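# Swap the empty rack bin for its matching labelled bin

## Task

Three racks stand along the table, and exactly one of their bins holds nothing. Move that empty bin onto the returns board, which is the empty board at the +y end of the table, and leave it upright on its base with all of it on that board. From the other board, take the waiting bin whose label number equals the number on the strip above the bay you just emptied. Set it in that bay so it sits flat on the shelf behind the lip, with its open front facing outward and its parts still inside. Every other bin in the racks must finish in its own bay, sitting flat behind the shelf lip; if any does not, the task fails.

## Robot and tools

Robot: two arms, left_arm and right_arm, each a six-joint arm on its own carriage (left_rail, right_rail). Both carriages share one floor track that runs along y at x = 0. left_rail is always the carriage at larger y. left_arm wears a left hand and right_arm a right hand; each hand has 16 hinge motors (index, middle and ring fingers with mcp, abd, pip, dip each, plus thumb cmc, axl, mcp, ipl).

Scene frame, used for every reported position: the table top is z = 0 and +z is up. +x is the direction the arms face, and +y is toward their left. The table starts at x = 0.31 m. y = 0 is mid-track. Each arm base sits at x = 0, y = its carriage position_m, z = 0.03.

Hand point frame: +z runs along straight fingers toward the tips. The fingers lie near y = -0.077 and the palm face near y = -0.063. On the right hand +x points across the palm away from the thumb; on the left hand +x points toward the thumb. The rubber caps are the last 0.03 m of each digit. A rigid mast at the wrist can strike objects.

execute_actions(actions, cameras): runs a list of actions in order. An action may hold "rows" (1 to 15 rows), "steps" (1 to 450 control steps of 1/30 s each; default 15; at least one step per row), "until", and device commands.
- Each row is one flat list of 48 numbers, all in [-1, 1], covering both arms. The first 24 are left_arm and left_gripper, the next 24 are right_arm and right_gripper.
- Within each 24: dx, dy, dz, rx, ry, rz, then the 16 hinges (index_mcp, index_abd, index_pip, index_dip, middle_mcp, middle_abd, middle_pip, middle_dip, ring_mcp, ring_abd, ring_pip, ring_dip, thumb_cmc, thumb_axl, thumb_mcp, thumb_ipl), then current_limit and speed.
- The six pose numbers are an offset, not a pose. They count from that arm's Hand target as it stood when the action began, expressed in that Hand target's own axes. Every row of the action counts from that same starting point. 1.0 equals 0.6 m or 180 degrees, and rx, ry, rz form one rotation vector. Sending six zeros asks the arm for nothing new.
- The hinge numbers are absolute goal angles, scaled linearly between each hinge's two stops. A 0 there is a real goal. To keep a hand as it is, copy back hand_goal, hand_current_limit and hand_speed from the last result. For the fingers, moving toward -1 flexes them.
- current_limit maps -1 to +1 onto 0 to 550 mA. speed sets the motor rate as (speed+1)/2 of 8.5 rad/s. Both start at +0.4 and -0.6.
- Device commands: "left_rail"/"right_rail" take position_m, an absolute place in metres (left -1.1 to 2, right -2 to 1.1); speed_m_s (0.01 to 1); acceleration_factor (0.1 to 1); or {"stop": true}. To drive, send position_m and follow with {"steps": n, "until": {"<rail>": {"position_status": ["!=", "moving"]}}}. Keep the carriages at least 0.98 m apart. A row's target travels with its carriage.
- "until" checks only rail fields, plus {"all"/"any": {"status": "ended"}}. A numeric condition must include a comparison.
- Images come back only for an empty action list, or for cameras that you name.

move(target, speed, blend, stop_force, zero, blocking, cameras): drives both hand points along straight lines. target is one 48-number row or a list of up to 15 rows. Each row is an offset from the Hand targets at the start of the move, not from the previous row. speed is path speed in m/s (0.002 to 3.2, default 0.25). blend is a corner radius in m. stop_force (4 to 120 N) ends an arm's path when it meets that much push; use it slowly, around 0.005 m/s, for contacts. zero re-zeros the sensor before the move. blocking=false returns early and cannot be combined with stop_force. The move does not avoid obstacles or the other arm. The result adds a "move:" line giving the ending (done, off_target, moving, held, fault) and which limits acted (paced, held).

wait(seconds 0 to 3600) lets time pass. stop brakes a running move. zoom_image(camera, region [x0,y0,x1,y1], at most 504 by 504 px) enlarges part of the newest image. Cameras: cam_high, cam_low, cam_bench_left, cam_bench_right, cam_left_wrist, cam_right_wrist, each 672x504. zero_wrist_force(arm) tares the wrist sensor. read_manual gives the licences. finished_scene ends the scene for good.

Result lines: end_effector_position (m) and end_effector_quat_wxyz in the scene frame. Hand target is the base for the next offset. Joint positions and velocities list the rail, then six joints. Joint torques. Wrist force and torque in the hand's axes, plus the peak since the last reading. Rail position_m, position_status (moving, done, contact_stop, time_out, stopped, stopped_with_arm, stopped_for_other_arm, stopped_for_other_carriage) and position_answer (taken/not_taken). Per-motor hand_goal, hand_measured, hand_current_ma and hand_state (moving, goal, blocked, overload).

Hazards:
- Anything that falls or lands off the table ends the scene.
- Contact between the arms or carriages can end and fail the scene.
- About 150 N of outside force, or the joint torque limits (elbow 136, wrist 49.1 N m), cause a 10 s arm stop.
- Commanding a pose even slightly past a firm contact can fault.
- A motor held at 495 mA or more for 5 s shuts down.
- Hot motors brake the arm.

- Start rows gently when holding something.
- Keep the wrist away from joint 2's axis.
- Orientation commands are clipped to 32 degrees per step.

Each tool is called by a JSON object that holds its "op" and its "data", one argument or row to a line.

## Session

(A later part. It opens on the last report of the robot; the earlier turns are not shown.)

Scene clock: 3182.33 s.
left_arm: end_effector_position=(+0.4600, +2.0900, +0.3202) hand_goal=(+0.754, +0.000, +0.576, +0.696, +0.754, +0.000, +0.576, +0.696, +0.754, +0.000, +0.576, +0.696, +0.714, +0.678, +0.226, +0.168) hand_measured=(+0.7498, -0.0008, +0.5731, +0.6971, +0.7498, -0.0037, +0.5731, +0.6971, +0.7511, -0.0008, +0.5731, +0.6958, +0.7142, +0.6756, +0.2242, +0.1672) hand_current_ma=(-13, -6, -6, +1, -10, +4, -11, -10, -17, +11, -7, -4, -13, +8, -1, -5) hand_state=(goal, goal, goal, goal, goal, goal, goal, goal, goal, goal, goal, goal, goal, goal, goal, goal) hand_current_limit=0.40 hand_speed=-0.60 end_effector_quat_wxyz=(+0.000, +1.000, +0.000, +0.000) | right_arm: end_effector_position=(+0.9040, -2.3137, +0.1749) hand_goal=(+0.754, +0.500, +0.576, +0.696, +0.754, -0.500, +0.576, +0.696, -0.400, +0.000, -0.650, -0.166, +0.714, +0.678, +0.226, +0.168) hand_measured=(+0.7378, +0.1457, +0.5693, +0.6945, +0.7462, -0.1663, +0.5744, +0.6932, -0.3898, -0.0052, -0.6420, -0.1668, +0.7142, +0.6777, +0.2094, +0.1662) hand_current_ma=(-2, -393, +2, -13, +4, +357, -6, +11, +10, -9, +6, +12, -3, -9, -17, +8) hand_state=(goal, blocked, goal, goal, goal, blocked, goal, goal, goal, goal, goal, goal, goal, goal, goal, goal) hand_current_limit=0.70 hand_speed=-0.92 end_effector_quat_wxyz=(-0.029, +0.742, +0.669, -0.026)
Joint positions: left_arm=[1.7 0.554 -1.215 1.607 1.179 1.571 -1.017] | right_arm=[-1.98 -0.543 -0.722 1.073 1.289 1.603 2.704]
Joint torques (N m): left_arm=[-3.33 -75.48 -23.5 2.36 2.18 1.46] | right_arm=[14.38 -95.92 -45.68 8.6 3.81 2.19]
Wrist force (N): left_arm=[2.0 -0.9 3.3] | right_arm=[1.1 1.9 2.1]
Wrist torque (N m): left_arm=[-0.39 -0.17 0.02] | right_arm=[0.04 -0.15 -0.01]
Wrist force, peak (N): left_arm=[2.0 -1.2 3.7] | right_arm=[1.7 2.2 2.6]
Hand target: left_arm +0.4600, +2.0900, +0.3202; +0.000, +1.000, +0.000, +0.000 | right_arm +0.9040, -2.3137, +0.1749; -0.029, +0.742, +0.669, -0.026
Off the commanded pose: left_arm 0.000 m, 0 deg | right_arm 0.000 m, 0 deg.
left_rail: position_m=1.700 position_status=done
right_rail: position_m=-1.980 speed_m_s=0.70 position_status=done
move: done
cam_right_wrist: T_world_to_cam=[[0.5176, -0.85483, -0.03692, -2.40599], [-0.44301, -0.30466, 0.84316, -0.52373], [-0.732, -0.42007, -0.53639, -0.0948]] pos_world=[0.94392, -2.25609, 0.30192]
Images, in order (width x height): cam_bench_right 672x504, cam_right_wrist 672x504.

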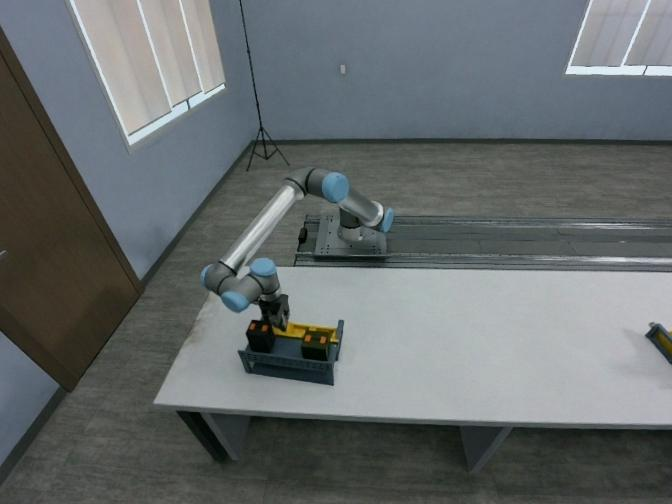

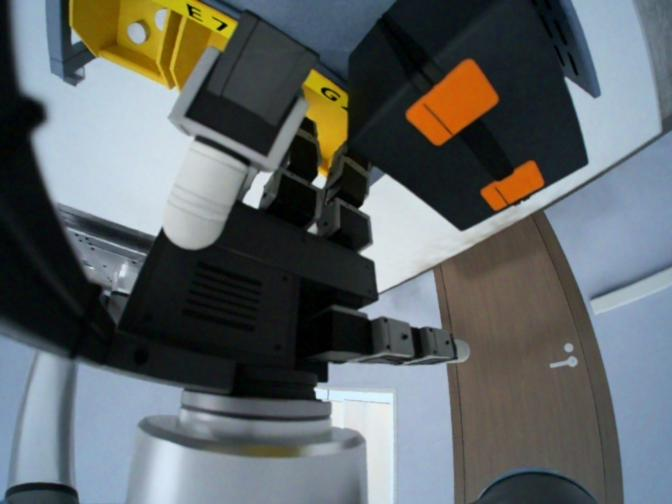

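{"op": "move", "data": {
  "target": [0,0,0,0,0,0,0.754,0,0.576,0.696,0.754,0,0.576,0.696,0.754,0,0.576,0.696,0.714,0.678,0.226,0.168,0.4,-0.6,0,-0.0499,0.00383,0,0,0,0.754,0.50,0.576,0.696,0.754,-0.5,0.576,0.696,-0.40,0,-0.65,-0.1655,0.714,0.678,0.226,0.168,0.7,-0.92],
  "speed": 0.02,
  "stop_force": 5,
  "cameras": ["cam_right_wrist","cam_bench_right"]
}}

{"op": "zoom_image", "data": {
  "camera": "cam_right_wrist",
  "region": [40, 0, 460, 200]
}}

{"op": "zoom_image", "data": {
  "camera": "cam_bench_right",
  "region": [230, 270, 350, 380]
}}

Scene clock: 3200.27 s.
left_arm: end_effector_position=(+0.4600, +2.0900, +0.3202) hand_goal=(+0.754, +0.000, +0.576, +0.696, +0.754, +0.000, +0.576, +0.696, +0.754, +0.000, +0.576, +0.696, +0.714, +0.678, +0.226, +0.168) hand_measured=(+0.7498, -0.0008, +0.5731, +0.6971, +0.7511, -0.0052, +0.5731, +0.6958, +0.7498, -0.0008, +0.5731, +0.6958, +0.7129, +0.6756, +0.2232, +0.1681) hand_current_ma=(-17, -9, +0, -5, -13, +10, -18, -7, -4, +8, -16, -7, -16, +2, -2, -3) hand_state=(goal, goal, goal, goal, goal, goal, goal, goal, goal, goal, goal, goal, goal, goal, goal, goal) hand_current_limit=0.40 hand_speed=-0.60 end_effector_quat_wxyz=(+0.000, +1.000, +0.000, +0.000) | right_arm: end_effector_position=(+0.8742, -2.3105, +0.1749) hand_goal=(+0.754, +0.500, +0.576, +0.696, +0.754, -0.500, +0.576, +0.696, -0.400, +0.000, -0.650, -0.166, +0.714, +0.678, +0.226, +0.168) hand_measured=(+0.6449, +0.1457, +0.5064, +0.6614, +0.6461, -0.1678, +0.5179, +0.6652, -0.3898, -0.0037, -0.6420, -0.1668, +0.7129, +0.6767, +0.2094, +0.1662) hand_current_ma=(-137, -392, -60, -33, -134, +350, -57, -15, +13, -6, +9, +4, -2, -12, -12, +9) hand_state=(blocked, blocked, blocked, blocked, blocked, blocked, blocked, blocked, goal, goal, goal, goal, goal, goal, goal, goal) hand_current_limit=0.70 hand_speed=-0.92 end_effector_quat_wxyz=(-0.029, +0.742, +0.669, -0.026)
Joint positions: left_arm=[1.7 0.554 -1.215 1.607 1.179 1.571 -1.017] | right_arm=[-1.98 -0.558 -0.772 1.165 1.247 1.604 2.689]
Joint torques (N m): left_arm=[-2.72 -74.89 -23.8 2.17 2.36 1.38] | right_arm=[-13.16 -109.87 -26.54 2.48 4.52 -1.29]
Wrist force (N): left_arm=[2.0 -0.8 3.5] | right_arm=[1.1 6.6 -2.6]
Wrist torque (N m): left_arm=[-0.40 -0.17 0.02] | right_arm=[-0.13 -0.11 0.17]
Wrist force, peak (N): left_arm=[2.2 -1.5 3.6] | right_arm=[0.8 6.8 -2.2]
Hand target: left_arm +0.4600, +2.0900, +0.3202; +0.000, +1.000, +0.000, +0.000 | right_arm +0.8742, -2.3105, +0.1749; -0.029, +0.742, +0.669, -0.026
Off the commanded pose: left_arm 0.000 m, 0 deg | right_arm 0.000 m, 0 deg.
left_rail: position_m=1.700 position_status=done
right_rail: position_m=-1.980 speed_m_s=0.70 position_status=done
move: done
cam_right_wrist: T_world_to_cam=[[0.51758, -0.85484, -0.03699, -2.38782], [-0.4429, -0.30465, 0.84323, -0.53606], [-0.73209, -0.42006, -0.53628, -0.11521]] pos_world=[0.91412, -2.25289, 0.30192]
Images, in order (width x height): cam_bench_right 672x504, cam_right_wrist 672x504.

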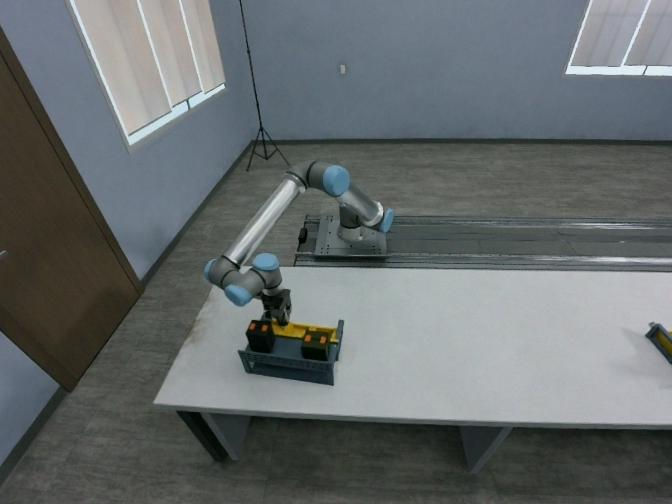

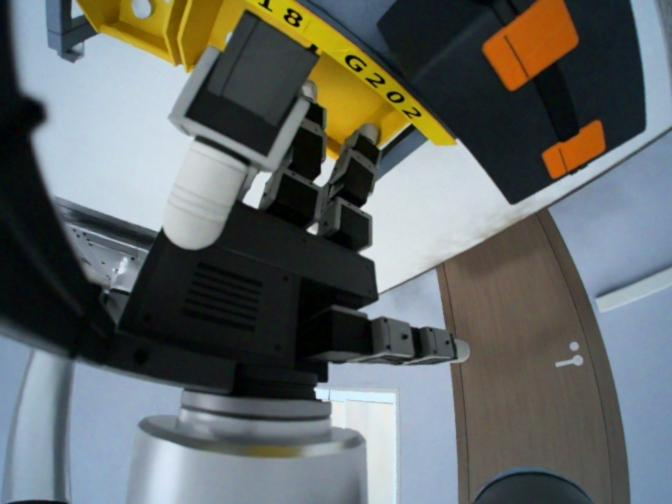

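Scaled by 1.200 from the camera's image (finer frame: 960x720).

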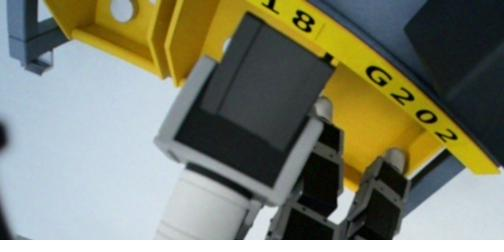

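Scaled by 4.200.

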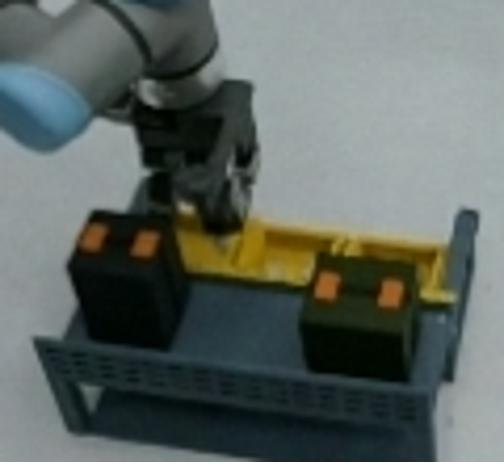

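{"op": "move", "data": {
  "target": [
    [0,0,0,0,0,0,0.754,0,0.576,0.696,0.754,0,0.576,0.696,0.754,0,0.576,0.696,0.714,0.678,0.226,0.168,0.4,-0.6,0,0.0499,-0.00383,0,0,0,0.754,0.50,0.576,0.696,0.754,-0.5,0.576,0.696,-0.40,0,-0.65,-0.1655,0.714,0.678,0.226,0.168,0.7,-0.92],
    [0,0,0,0,0,0,0.754,0,0.576,0.696,0.754,0,0.576,0.696,0.754,0,0.576,0.696,0.714,0.678,0.226,0.168,0.4,-0.6,0,0.0499,-0.0105,0,0,0,0.754,0.50,0.576,0.696,0.754,-0.5,0.576,0.696,-0.40,0,-0.65,-0.1655,0.714,0.678,0.226,0.168,0.7,-0.92]
  ],
  "speed": 0.02,
  "cameras": ["cam_right_wrist","cam_bench_right"]
}}

{"op": "zoom_image", "data": {
  "camera": "cam_right_wrist",
  "region": [240, 60, 440, 200]
}}

{"op": "zoom_image", "data": {
  "camera": "cam_bench_right",
  "region": [230, 270, 350, 380]
}}

Scene clock: 3220.37 s.
left_arm: end_effector_position=(+0.4600, +2.0900, +0.3202) hand_goal=(+0.754, +0.000, +0.576, +0.696, +0.754, +0.000, +0.576, +0.696, +0.754, +0.000, +0.576, +0.696, +0.714, +0.678, +0.226, +0.168) hand_measured=(+0.7498, +0.0007, +0.5731, +0.6958, +0.7498, -0.0037, +0.5731, +0.6958, +0.7498, -0.0008, +0.5731, +0.6971, +0.7142, +0.6756, +0.2242, +0.1672) hand_current_ma=(-10, -4, -17, +1, -12, +12, -8, -12, -15, +8, -15, -5, -5, -1, -1, -10) hand_state=(goal, goal, goal, goal, goal, goal, goal, goal, goal, goal, goal, goal, goal, goal, goal, goal) hand_current_limit=0.40 hand_speed=-0.60 end_effector_quat_wxyz=(+0.000, +1.000, +0.000, +0.000) | right_arm: end_effector_position=(+0.9043, -2.3137, +0.1787) hand_goal=(+0.754, +0.500, +0.576, +0.696, +0.754, -0.500, +0.576, +0.696, -0.400, +0.000, -0.650, -0.166, +0.714, +0.678, +0.226, +0.168) hand_measured=(+0.7378, +0.1443, +0.5654, +0.6881, +0.7390, -0.1678, +0.5680, +0.6894, -0.3898, -0.0037, -0.6420, -0.1668, +0.7142, +0.6767, +0.2094, +0.1662) hand_current_ma=(+4, -391, +6, -13, +5, +357, +0, -2, +10, -9, +4, +8, +2, -6, -4, +8) hand_state=(goal, blocked, goal, goal, goal, blocked, goal, goal, goal, goal, goal, goal, goal, goal, goal, goal) hand_current_limit=0.70 hand_speed=-0.92 end_effector_quat_wxyz=(-0.029, +0.742, +0.669, -0.026)
Joint positions: left_arm=[1.7 0.554 -1.215 1.607 1.179 1.571 -1.017] | right_arm=[-1.98 -0.543 -0.723 1.069 1.295 1.603 2.704]
Joint torques (N m): left_arm=[-2.43 -73.16 -23.73 2.31 2.12 1.27] | right_arm=[13.89 -115.95 -47.81 8.51 -3.05 2.28]
Wrist force (N): left_arm=[2.2 -0.9 3.0] | right_arm=[1.3 1.5 1.8]
Wrist torque (N m): left_arm=[-0.36 -0.21 0.03] | right_arm=[0.13 -0.19 0.02]
Wrist force, peak (N): left_arm=[2.2 -1.0 3.6] | right_arm=[1.0 6.7 -2.6]
Hand target: left_arm +0.4600, +2.0900, +0.3202; +0.000, +1.000, +0.000, +0.000 | right_arm +0.9043, -2.3137, +0.1788; -0.029, +0.742, +0.669, -0.026
Off the commanded pose: left_arm 0.000 m, 0 deg | right_arm 0.000 m, 0 deg.
left_rail: position_m=1.700 position_status=done
right_rail: position_m=-1.980 speed_m_s=0.70 position_status=done
move: done
cam_right_wrist: T_world_to_cam=[[0.51758, -0.85484, -0.03699, -2.40599], [-0.4429, -0.30465, 0.84323, -0.52699], [-0.73209, -0.42006, -0.53628, -0.09242]] pos_world=[0.94422, -2.25609, 0.30582]
Images, in order (width x height): cam_bench_right 672x504, cam_right_wrist 672x504.

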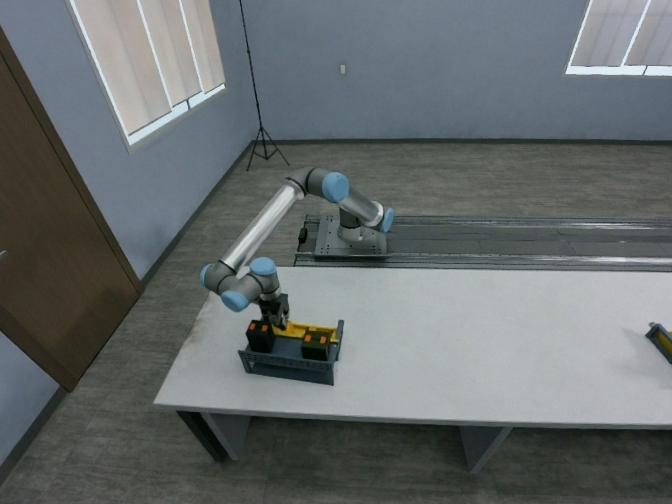

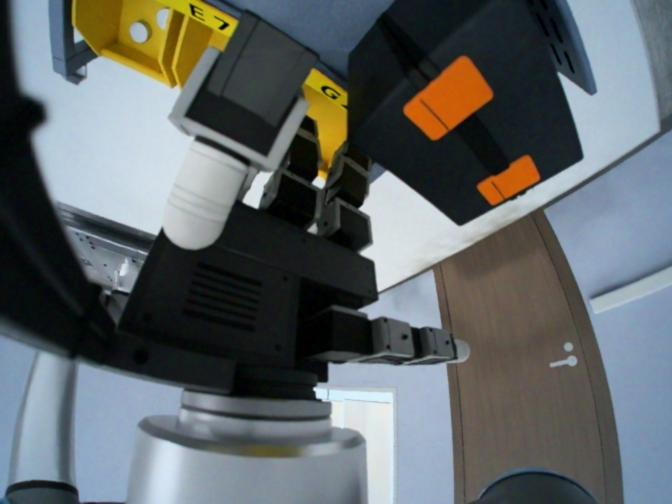

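Scaled by 2.520 from the camera's image (finer frame: 960x720).

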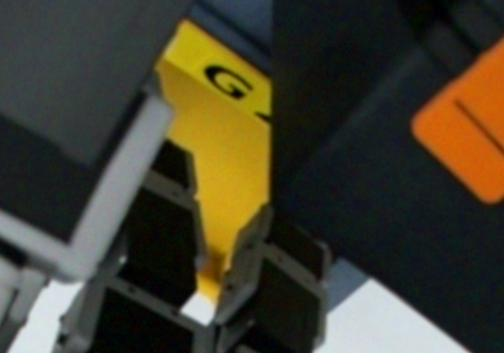

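Scaled by 4.200.

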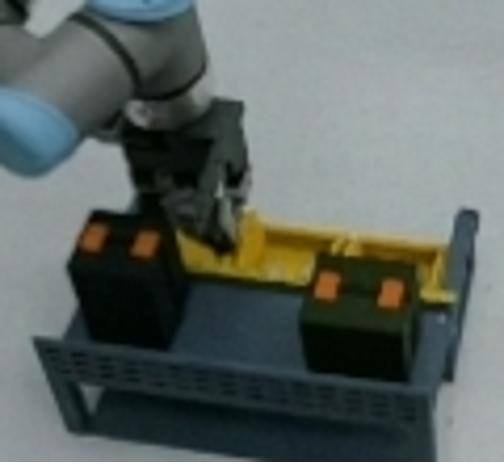

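{"op": "move", "data": {
  "target": [0,0,0,0,0,0,0.754,0,0.576,0.696,0.754,0,0.576,0.696,0.754,0,0.576,0.696,0.714,0.678,0.226,0.168,0.4,-0.6,0,-0.0499,0.00383,0,0,0,0.754,0.50,0.576,0.696,0.754,-0.5,0.576,0.696,-0.40,0,-0.65,-0.1655,0.714,0.678,0.226,0.168,0.7,-0.92],
  "speed": 0.015,
  "stop_force": 4,
  "cameras": ["cam_right_wrist","cam_bench_right"]
}}

{"op": "zoom_image", "data": {
  "camera": "cam_right_wrist",
  "region": [200, 0, 450, 200]
}}

{"op": "zoom_image", "data": {
  "camera": "cam_bench_right",
  "region": [230, 270, 350, 380]
}}

Scene clock: 3235.73 s.
left_arm: end_effector_position=(+0.4600, +2.0900, +0.3202) hand_goal=(+0.754, +0.000, +0.576, +0.696, +0.754, +0.000, +0.576, +0.696, +0.754, +0.000, +0.576, +0.696, +0.714, +0.678, +0.226, +0.168) hand_measured=(+0.7498, -0.0008, +0.5718, +0.6958, +0.7498, -0.0037, +0.5731, +0.6971, +0.7498, -0.0008, +0.5731, +0.6958, +0.7129, +0.6756, +0.2242, +0.1672) hand_current_ma=(-16, -7, -5, -3, -9, +5, -12, -4, -7, +11, -5, -4, -3, +2, -8, -8) hand_state=(goal, goal, goal, goal, goal, goal, goal, goal, goal, goal, goal, goal, goal, goal, goal, goal) hand_current_limit=0.40 hand_speed=-0.60 end_effector_quat_wxyz=(+0.000, +1.000, +0.000, +0.000) | right_arm: end_effector_position=(+0.8745, -2.3106, +0.1789) hand_goal=(+0.754, +0.500, +0.576, +0.696, +0.754, -0.500, +0.576, +0.696, -0.400, +0.000, -0.650, -0.166, +0.714, +0.678, +0.226, +0.168) hand_measured=(+0.7390, +0.1457, +0.5667, +0.6894, +0.7390, -0.1678, +0.5680, +0.6881, -0.3898, -0.0037, -0.6420, -0.1668, +0.7129, +0.6767, +0.2094, +0.1662) hand_current_ma=(-3, -387, +5, -11, -3, +357, -3, +5, +10, -16, +3, +8, -3, -13, -9, +6) hand_state=(goal, blocked, goal, goal, goal, blocked, goal, goal, goal, goal, goal, goal, goal, goal, goal, goal) hand_current_limit=0.70 hand_speed=-0.92 end_effector_quat_wxyz=(-0.029, +0.742, +0.669, -0.026)
Joint positions: left_arm=[1.7 0.554 -1.215 1.607 1.179 1.571 -1.017] | right_arm=[-1.98 -0.558 -0.774 1.162 1.252 1.604 2.689]
Joint torques (N m): left_arm=[-1.73 -74.32 -24.04 2.19 2.3 1.33] | right_arm=[-10.7 -113.43 -30.35 1.33 3.87 -1.64]
Wrist force (N): left_arm=[2.1 -1.1 3.6] | right_arm=[1.4 1.8 1.7]
Wrist torque (N m): left_arm=[-0.44 -0.18 0.04] | right_arm=[0.18 -0.20 0.23]
Wrist force, peak (N): left_arm=[2.1 -1.0 3.7] | right_arm=[1.1 2.1 2.2]
Hand target: left_arm +0.4600, +2.0900, +0.3202; +0.000, +1.000, +0.000, +0.000 | right_arm +0.8745, -2.3106, +0.1789; -0.029, +0.742, +0.669, -0.026
Off the commanded pose: left_arm 0.000 m, 0 deg | right_arm 0.000 m, 0 deg.
left_rail: position_m=1.700 position_status=done
right_rail: position_m=-1.980 speed_m_s=0.70 position_status=done
move: done
cam_right_wrist: T_world_to_cam=[[0.51758, -0.85484, -0.03699, -2.38791], [-0.4429, -0.30465, 0.84323, -0.53933], [-0.73209, -0.42006, -0.53628, -0.11288]] pos_world=[0.91442, -2.25299, 0.30592]
Images, in order (width x height): cam_bench_right 672x504, cam_right_wrist 672x504.

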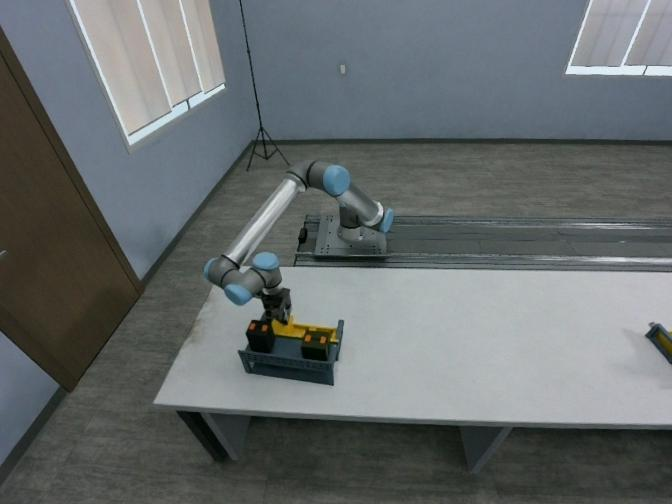

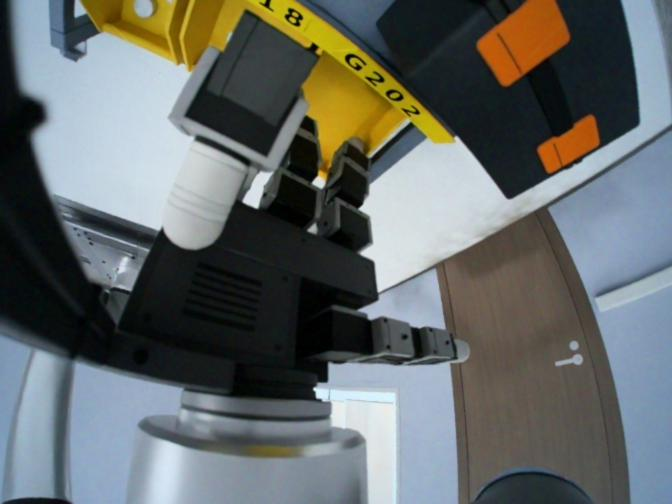

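Scaled by 2.016 from the camera's image (finer frame: 960x720).

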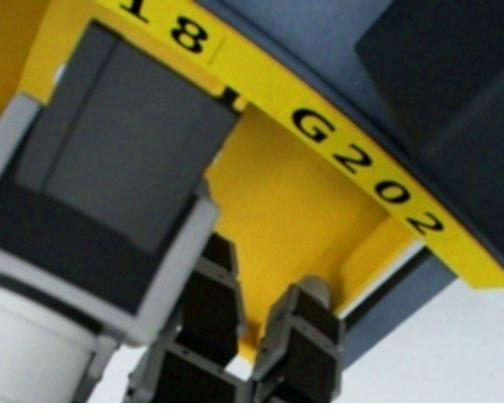

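Scaled by 4.200.

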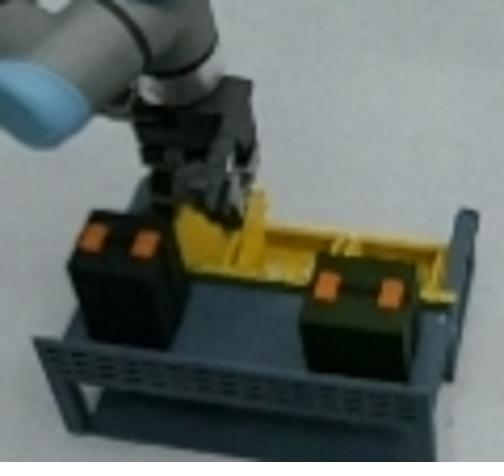

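{"op": "move", "data": {
  "target": [
    [0,0,0,0,0,0,0.754,0,0.576,0.696,0.754,0,0.576,0.696,0.754,0,0.576,0.696,0.714,0.678,0.226,0.168,0.4,-0.6,0,-0.0499,0.00383,0,0,0,0.754,0.50,0.576,0.696,0.754,-0.5,0.576,0.696,-0.40,0,-0.65,-0.1655,0.714,0.678,0.226,0.168,0.7,-0.92],
    [0,0,0,0,0,0,0.754,0,0.576,0.696,0.754,0,0.576,0.696,0.754,0,0.576,0.696,0.714,0.678,0.226,0.168,0.4,-0.6,0,-0.0536,-0.0445,0,0,0,0.754,0.50,0.576,0.696,0.754,-0.5,0.576,0.696,-0.40,0,-0.65,-0.1655,0.714,0.678,0.226,0.168,0.7,-0.92]
  ],
  "speed": 0.02,
  "stop_force": 6,
  "cameras": ["cam_right_wrist","cam_bench_right"]
}}

{"op": "zoom_image", "data": {
  "camera": "cam_right_wrist",
  "region": [200, 0, 450, 200]
}}

{"op": "zoom_image", "data": {
  "camera": "cam_bench_right",
  "region": [230, 270, 350, 380]
}}

Scene clock: 3256.80 s.
left_arm: end_effector_position=(+0.4600, +2.0900, +0.3202) hand_goal=(+0.754, +0.000, +0.576, +0.696, +0.754, +0.000, +0.576, +0.696, +0.754, +0.000, +0.576, +0.696, +0.714, +0.678, +0.226, +0.168) hand_measured=(+0.7498, -0.0008, +0.5718, +0.6958, +0.7498, -0.0037, +0.5731, +0.6958, +0.7511, -0.0008, +0.5731, +0.6958, +0.7142, +0.6756, +0.2242, +0.1681) hand_current_ma=(-10, -14, -6, +1, -13, +3, -12, +2, -14, +6, -10, -13, -4, +1, +1, -17) hand_state=(goal, goal, goal, goal, goal, goal, goal, goal, goal, goal, goal, goal, goal, goal, goal, goal) hand_current_limit=0.40 hand_speed=-0.60 end_effector_quat_wxyz=(+0.000, +1.000, +0.000, +0.000) | right_arm: end_effector_position=(+0.8446, -2.3074, +0.2079) hand_goal=(+0.754, +0.500, +0.576, +0.696, +0.754, -0.500, +0.576, +0.696, -0.400, +0.000, -0.650, -0.166, +0.714, +0.678, +0.226, +0.168) hand_measured=(+0.7414, +0.1457, +0.5680, +0.6945, +0.7402, -0.1678, +0.5693, +0.6971, -0.3898, -0.0052, -0.6420, -0.1668, +0.7129, +0.6777, +0.2094, +0.1662) hand_current_ma=(+0, -389, +14, -7, +0, +347, -6, +9, +12, -15, +13, +14, +1, -9, -11, +7) hand_state=(goal, blocked, goal, goal, goal, blocked, goal, goal, goal, goal, goal, goal, goal, goal, goal, goal) hand_current_limit=0.70 hand_speed=-0.92 end_effector_quat_wxyz=(-0.029, +0.742, +0.669, -0.026)
Joint positions: left_arm=[1.7 0.554 -1.215 1.607 1.179 1.571 -1.017] | right_arm=[-1.98 -0.574 -0.841 1.228 1.253 1.606 2.673]
Joint torques (N m): left_arm=[-2.51 -74.27 -24.19 2.19 2.15 1.27] | right_arm=[-9.27 -109.68 -46.57 8.14 3.83 -1.04]
Wrist force (N): left_arm=[2.0 -1.3 3.4] | right_arm=[0.8 1.7 2.1]
Wrist torque (N m): left_arm=[-0.45 -0.17 0.04] | right_arm=[0.16 -0.16 0.17]
Wrist force, peak (N): left_arm=[2.3 -1.2 3.6] | right_arm=[1.2 2.2 2.5]
Hand target: left_arm +0.4600, +2.0900, +0.3202; +0.000, +1.000, +0.000, +0.000 | right_arm +0.8446, -2.3074, +0.2079; -0.029, +0.742, +0.669, -0.026
Off the commanded pose: left_arm 0.000 m, 0 deg | right_arm 0.000 m, 0 deg.
left_rail: position_m=1.700 position_status=done
right_rail: position_m=-1.980 speed_m_s=0.70 position_status=done
move: done
cam_right_wrist: T_world_to_cam=[[0.51758, -0.85484, -0.03699, -2.36862], [-0.4429, -0.30465, 0.84323, -0.57613], [-0.73209, -0.42006, -0.53628, -0.11782]] pos_world=[0.88452, -2.24979, 0.33502]
Images, in order (width x height): cam_bench_right 672x504, cam_right_wrist 672x504.

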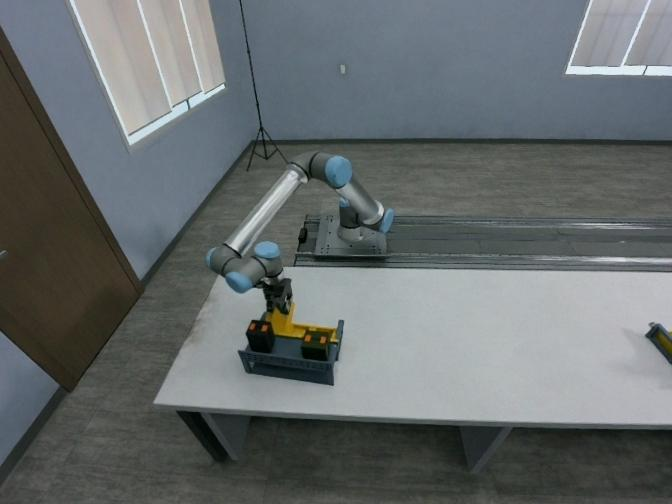

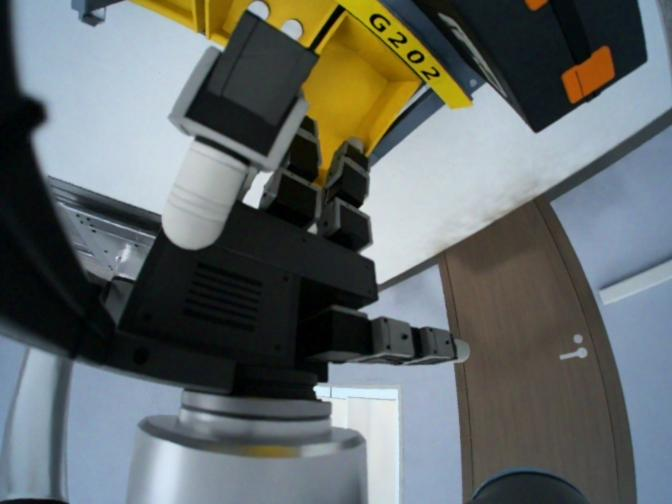

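Scaled by 2.016 from the camera's image (finer frame: 960x720).

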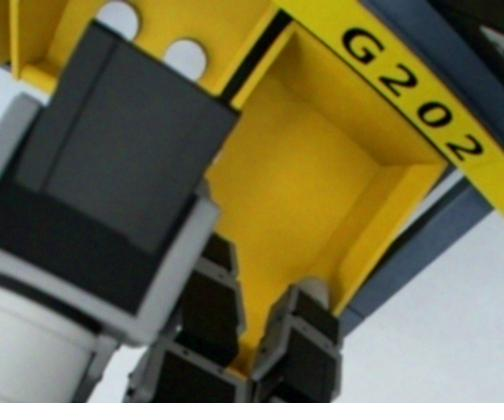

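Scaled by 4.200.

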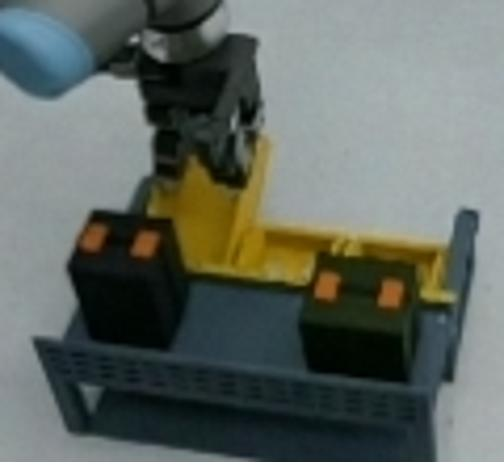

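{"op": "move", "data": {
  "target": [0,0,0,0,0,0,0.754,0,0.576,0.696,0.754,0,0.576,0.696,0.754,0,0.576,0.696,0.714,0.678,0.226,0.168,0.4,-0.6,0,-0.0077,-0.1,0,0,0,0.754,0.50,0.576,0.696,0.754,-0.5,0.576,0.696,-0.40,0,-0.65,-0.1655,0.714,0.678,0.226,0.168,0.7,-0.92],
  "speed": 0.03,
  "stop_force": 6,
  "cameras": ["cam_right_wrist","cam_bench_right"]
}}

{"op": "zoom_image", "data": {
  "camera": "cam_right_wrist",
  "region": [200, 0, 450, 200]
}}

{"op": "zoom_image", "data": {
  "camera": "cam_bench_right",
  "region": [230, 250, 350, 370]
}}

Scene clock: 3271.87 s.
left_arm: end_effector_position=(+0.4600, +2.0900, +0.3202) hand_goal=(+0.754, +0.000, +0.576, +0.696, +0.754, +0.000, +0.576, +0.696, +0.754, +0.000, +0.576, +0.696, +0.714, +0.678, +0.226, +0.168) hand_measured=(+0.7498, -0.0008, +0.5718, +0.6958, +0.7498, -0.0052, +0.5718, +0.6971, +0.7511, -0.0008, +0.5731, +0.6958, +0.7142, +0.6756, +0.2232, +0.1672) hand_current_ma=(-18, -8, -9, +2, -8, +7, -15, -3, -15, +14, -3, -2, -11, +7, -9, -9) hand_state=(goal, goal, goal, goal, goal, goal, goal, goal, goal, goal, goal, goal, goal, goal, goal, goal) hand_current_limit=0.40 hand_speed=-0.60 end_effector_quat_wxyz=(+0.000, +1.000, +0.000, +0.000) | right_arm: end_effector_position=(+0.8446, -2.3074, +0.2681) hand_goal=(+0.754, +0.500, +0.576, +0.696, +0.754, -0.500, +0.576, +0.696, -0.400, +0.000, -0.650, -0.166, +0.714, +0.678, +0.226, +0.168) hand_measured=(+0.7414, +0.1457, +0.5693, +0.6945, +0.7402, -0.1678, +0.5705, +0.6971, -0.3910, -0.0037, -0.6420, -0.1668, +0.7142, +0.6767, +0.2094, +0.1662) hand_current_ma=(+3, -393, +2, -10, -4, +360, -6, +6, +5, -10, +8, +4, -4, -11, -9, +9) hand_state=(goal, blocked, goal, goal, goal, blocked, goal, goal, goal, goal, goal, goal, goal, goal, goal, goal) hand_current_limit=0.70 hand_speed=-0.92 end_effector_quat_wxyz=(-0.029, +0.742, +0.669, -0.026)
Joint positions: left_arm=[1.7 0.554 -1.215 1.607 1.179 1.571 -1.017] | right_arm=[-1.98 -0.574 -0.877 1.178 1.338 1.606 2.673]
Joint torques (N m): left_arm=[-2.35 -74.08 -23.65 2.05 2.17 1.16] | right_arm=[2.39 -108.79 -47.95 8.38 2.68 1.45]
Wrist force (N): left_arm=[1.8 -1.0 3.1] | right_arm=[1.1 1.8 2.4]
Wrist torque (N m): left_arm=[-0.38 -0.16 0.01] | right_arm=[0.15 -0.21 0.22]
Wrist force, peak (N): left_arm=[2.2 -1.0 3.8] | right_arm=[1.4 2.1 2.6]
Hand target: left_arm +0.4600, +2.0900, +0.3202; +0.000, +1.000, +0.000, +0.000 | right_arm +0.8446, -2.3074, +0.2681; -0.029, +0.742, +0.669, -0.026
Off the commanded pose: left_arm 0.000 m, 0 deg | right_arm 0.000 m, 0 deg.
left_rail: position_m=1.700 position_status=done
right_rail: position_m=-1.980 speed_m_s=0.70 position_status=done
move: done
cam_right_wrist: T_world_to_cam=[[0.51758, -0.85484, -0.03699, -2.36639], [-0.4429, -0.30465, 0.84323, -0.6269], [-0.73209, -0.42006, -0.53628, -0.08554]] pos_world=[0.88452, -2.24979, 0.39522]
Images, in order (width x height): cam_bench_right 672x504, cam_right_wrist 672x504.

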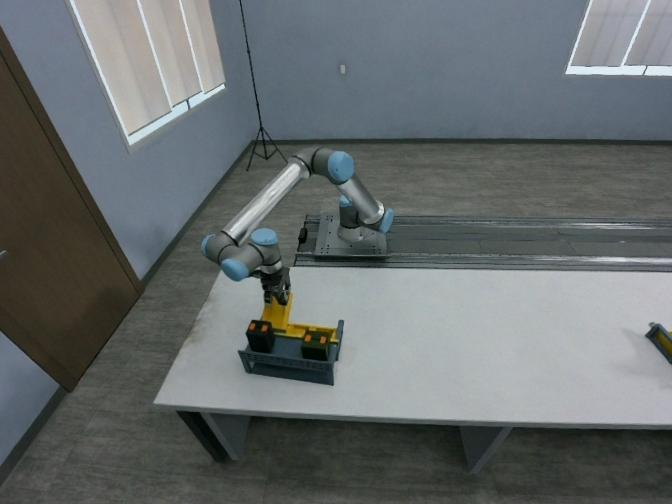

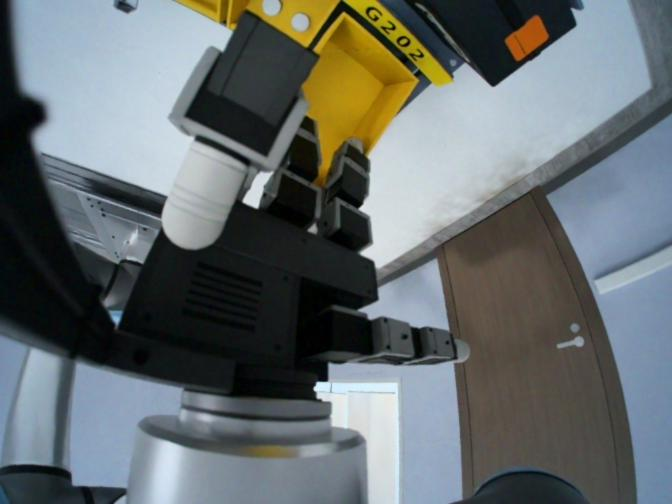

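Scaled by 2.016 from the camera's image (finer frame: 960x720).

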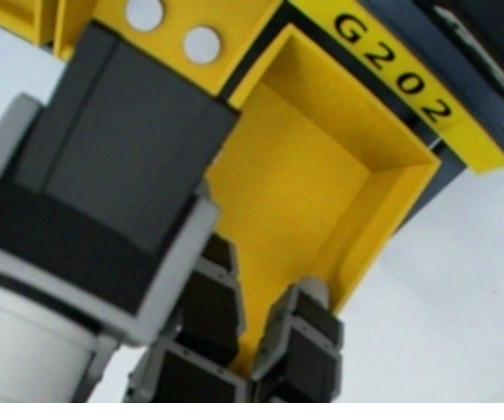

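Scaled by 4.200.

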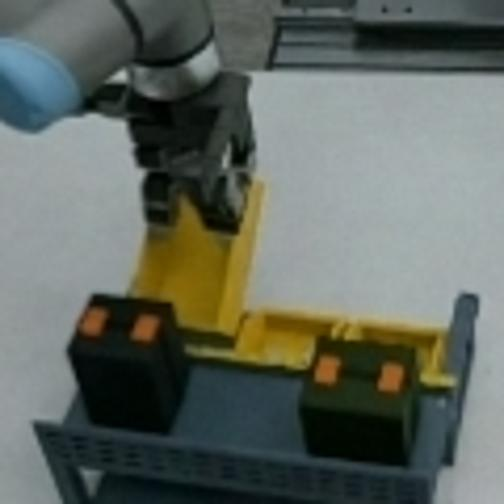

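{"op": "move", "data": {
  "target": [0,0,0,0,0,0,0.754,0,0.576,0.696,0.754,0,0.576,0.696,0.754,0,0.576,0.696,0.714,0.678,0.226,0.168,0.4,-0.6,0,-0.2595,-0.1137,0,0,0,0.754,0.50,0.576,0.696,0.754,-0.5,0.576,0.696,-0.40,0,-0.65,-0.1655,0.714,0.678,0.226,0.168,0.7,-0.92],
  "speed": 0.06,
  "cameras": ["cam_right_wrist","cam_bench_right"]
}}

{"op": "zoom_image", "data": {
  "camera": "cam_right_wrist",
  "region": [200, 0, 450, 200]
}}

{"op": "zoom_image", "data": {
  "camera": "cam_bench_right",
  "region": [220, 230, 380, 390]
}}

Scene clock: 3307.80 s.
left_arm: end_effector_position=(+0.4600, +2.0900, +0.3202) hand_goal=(+0.754, +0.000, +0.576, +0.696, +0.754, +0.000, +0.576, +0.696, +0.754, +0.000, +0.576, +0.696, +0.714, +0.678, +0.226, +0.168) hand_measured=(+0.7498, -0.0008, +0.5731, +0.6958, +0.7498, -0.0037, +0.5731, +0.6971, +0.7511, +0.0007, +0.5731, +0.6958, +0.7142, +0.6756, +0.2242, +0.1681) hand_current_ma=(-15, -9, -8, -8, -22, +2, -15, -3, -6, +13, -7, -4, -6, -1, +3, -5) hand_state=(goal, goal, goal, goal, goal, goal, goal, goal, goal, goal, goal, goal, goal, goal, goal, goal) hand_current_limit=0.40 hand_speed=-0.60 end_effector_quat_wxyz=(+0.000, +1.000, +0.000, +0.000) | right_arm: end_effector_position=(+0.6955, -2.2918, +0.3481) hand_goal=(+0.754, +0.500, +0.576, +0.696, +0.754, -0.500, +0.576, +0.696, -0.400, +0.000, -0.650, -0.166, +0.714, +0.678, +0.226, +0.168) hand_measured=(+0.7426, +0.1443, +0.5693, +0.6945, +0.7414, -0.1693, +0.5705, +0.6971, -0.3898, -0.0037, -0.6420, -0.1668, +0.7129, +0.6767, +0.2094, +0.1662) hand_current_ma=(+3, -393, +5, -10, -4, +363, -11, +2, +3, -10, +8, +15, -2, -13, -16, +10) hand_state=(goal, blocked, goal, goal, goal, blocked, goal, goal, goal, goal, goal, goal, goal, goal, goal, goal) hand_current_limit=0.70 hand_speed=-0.92 end_effector_quat_wxyz=(-0.029, +0.742, +0.669, -0.026)
Joint positions: left_arm=[1.7 0.554 -1.215 1.607 1.179 1.571 -1.017] | right_arm=[-1.98 -0.674 -1.156 1.474 1.318 1.612 2.573]
Joint torques (N m): left_arm=[-1.56 -72.41 -23.49 2.21 2.05 1.12] | right_arm=[-8.37 -87.07 -32.29 8.37 3.67 -1.38]
Wrist force (N): left_arm=[2.1 -0.9 3.4] | right_arm=[1.5 1.5 2.6]
Wrist torque (N m): left_arm=[-0.39 -0.19 0.03] | right_arm=[0.04 -0.22 0.19]
Wrist force, peak (N): left_arm=[2.0 -1.2 3.7] | right_arm=[1.0 2.5 2.6]
Hand target: left_arm +0.4600, +2.0900, +0.3202; +0.000, +1.000, +0.000, +0.000 | right_arm +0.6955, -2.2918, +0.3481; -0.029, +0.742, +0.669, -0.026
Off the commanded pose: left_arm 0.000 m, 0 deg | right_arm 0.000 m, 0 deg.
left_rail: position_m=1.700 position_status=done
right_rail: position_m=-1.980 speed_m_s=0.70 position_status=done
move: done
cam_right_wrist: T_world_to_cam=[[0.51758, -0.85484, -0.03699, -2.27293], [-0.4429, -0.30465, 0.84323, -0.75555], [-0.73209, -0.42006, -0.53628, -0.14529]] pos_world=[0.73542, -2.23419, 0.47512]
Images, in order (width x height): cam_bench_right 672x504, cam_right_wrist 672x504.

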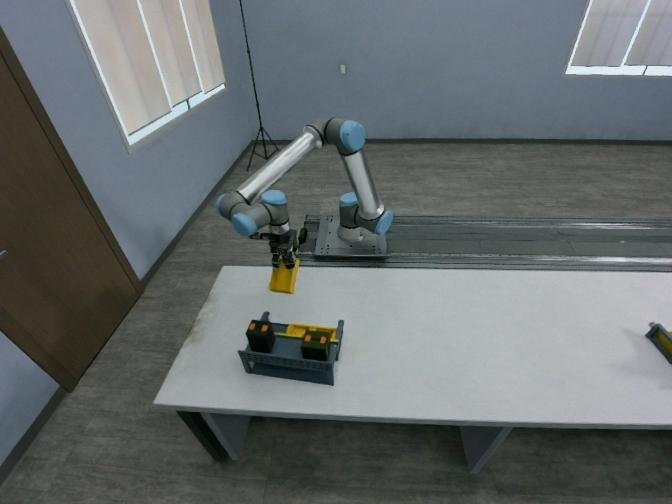

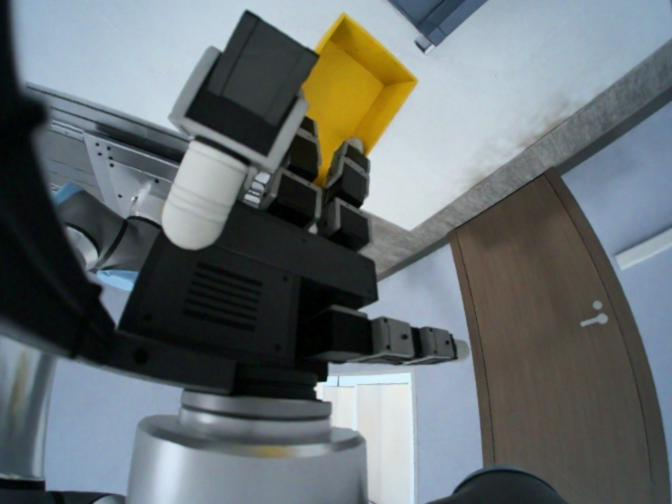

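Scaled by 2.016 from the camera's image (finer frame: 960x720).

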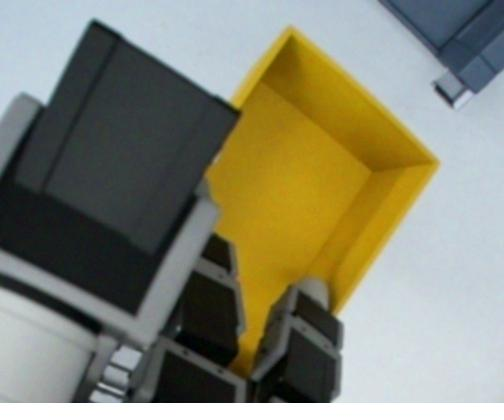

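Scaled by 3.150.

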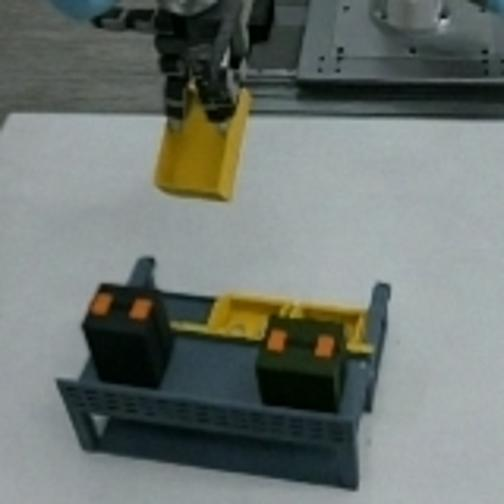

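{"op": "execute_actions", "data": {
  "actions": [
    {"right_rail":{"position_m":0.68,"speed_m_s":0.7,"acceleration_factor":0.25},"steps":300,"until":{"right_rail":{"position_status":["!=","moving"]}}}
  ],
  "cameras": ["cam_right_wrist","cam_high","cam_low"]
}}

{"op": "zoom_image", "data": {
  "camera": "cam_high",
  "region": [150, 120, 350, 320]
}}

{"op": "zoom_image", "data": {
  "camera": "cam_low",
  "region": [270, 160, 470, 310]
}}

Scene clock: 3327.20 s.
left_arm: end_effector_position=(+0.4600, +2.0900, +0.3202) hand_goal=(+0.754, +0.000, +0.576, +0.696, +0.754, +0.000, +0.576, +0.696, +0.754, +0.000, +0.576, +0.696, +0.714, +0.678, +0.226, +0.168) hand_measured=(+0.7511, -0.0008, +0.5731, +0.6971, +0.7486, -0.0037, +0.5731, +0.6958, +0.7511, -0.0008, +0.5718, +0.6958, +0.7142, +0.6756, +0.2242, +0.1672) hand_current_ma=(-12, -1, -4, -7, -12, +3, -16, -4, -7, +5, -6, -13, -3, +0, -3, -9) hand_state=(goal, goal, goal, goal, goal, goal, goal, goal, goal, goal, goal, goal, goal, goal, goal, goal) hand_current_limit=0.40 hand_speed=-0.60 end_effector_quat_wxyz=(+0.000, +1.000, +0.000, +0.000) | right_arm: end_effector_position=(+0.6955, +0.3682, +0.3481) hand_goal=(+0.754, +0.500, +0.576, +0.696, +0.754, -0.500, +0.576, +0.696, -0.400, +0.000, -0.650, -0.166, +0.714, +0.678, +0.226, +0.168) hand_measured=(+0.7426, +0.1443, +0.5693, +0.6945, +0.7426, -0.1678, +0.5705, +0.6971, -0.3898, -0.0052, -0.6433, -0.1668, +0.7142, +0.6767, +0.2094, +0.1662) hand_current_ma=(+5, -388, +2, -12, +1, +356, -7, +6, +14, -10, +3, +6, -5, -9, -12, +6) hand_state=(goal, blocked, goal, goal, goal, blocked, goal, goal, goal, goal, goal, goal, goal, goal, goal, goal) hand_current_limit=0.70 hand_speed=-0.92 end_effector_quat_wxyz=(-0.029, +0.742, +0.669, -0.026)
Joint positions: left_arm=[1.7 0.554 -1.215 1.607 1.179 1.571 -1.017] | right_arm=[0.68 -0.674 -1.156 1.474 1.318 1.612 2.573]
Joint torques (N m): left_arm=[-1.28 -72.43 -23.94 2.15 2.2 1.06] | right_arm=[-9.65 -79.99 -37.02 7.34 -2.31 -1.76]
Wrist force (N): left_arm=[1.8 -1.2 3.5] | right_arm=[1.2 1.6 2.5]
Wrist torque (N m): left_arm=[-0.44 -0.14 0.01] | right_arm=[0.05 -0.18 0.17]
Wrist force, peak (N): left_arm=[2.2 -1.2 3.7] | right_arm=[1.8 1.4 2.7]
Hand target: left_arm +0.4600, +2.0900, +0.3202; +0.000, +1.000, +0.000, +0.000 | right_arm +0.6955, +0.3682, +0.3481; -0.029, +0.742, +0.669, -0.026
Off the commanded pose: left_arm 0.000 m, 0 deg | right_arm 0.000 m, 0 deg.
left_rail: position_m=1.700 position_status=done
right_rail: position_m=0.680 speed_m_s=0.70 position_status=done
cam_right_wrist: T_world_to_cam=[[0.51758, -0.85484, -0.03699, 0.00099], [-0.4429, -0.30465, 0.84323, 0.05467], [-0.73209, -0.42006, -0.53628, 0.97204]] pos_world=[0.73532, 0.42581, 0.47522]
Images, in order (width x height): cam_high 672x504, cam_low 672x504, cam_right_wrist 672x504.

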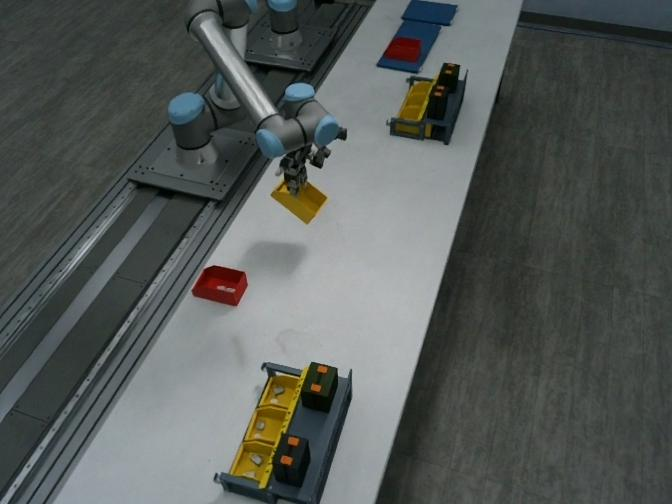

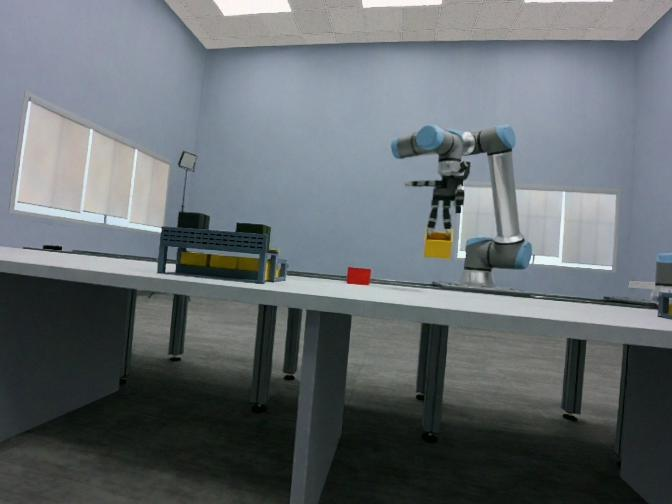

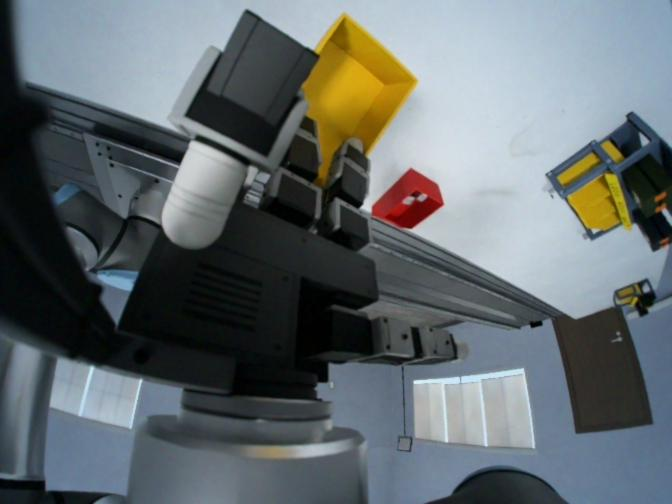

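Scaled by 2.520.

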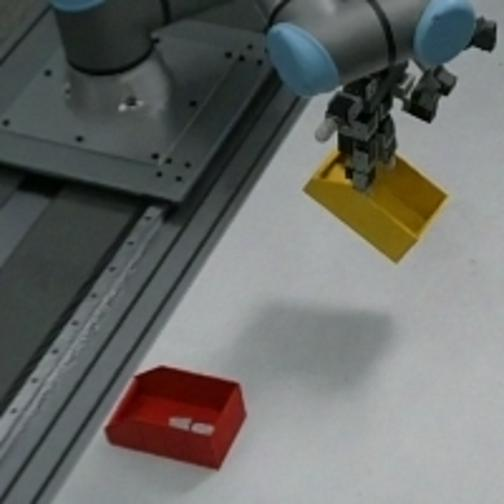

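Scaled by 2.520.

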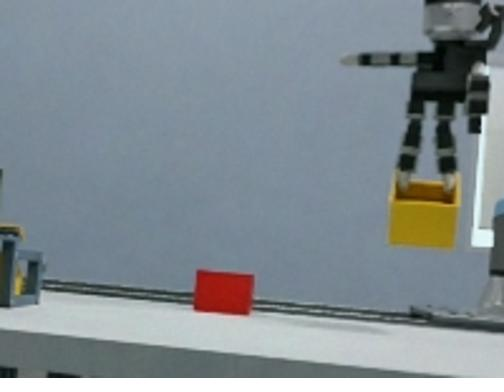

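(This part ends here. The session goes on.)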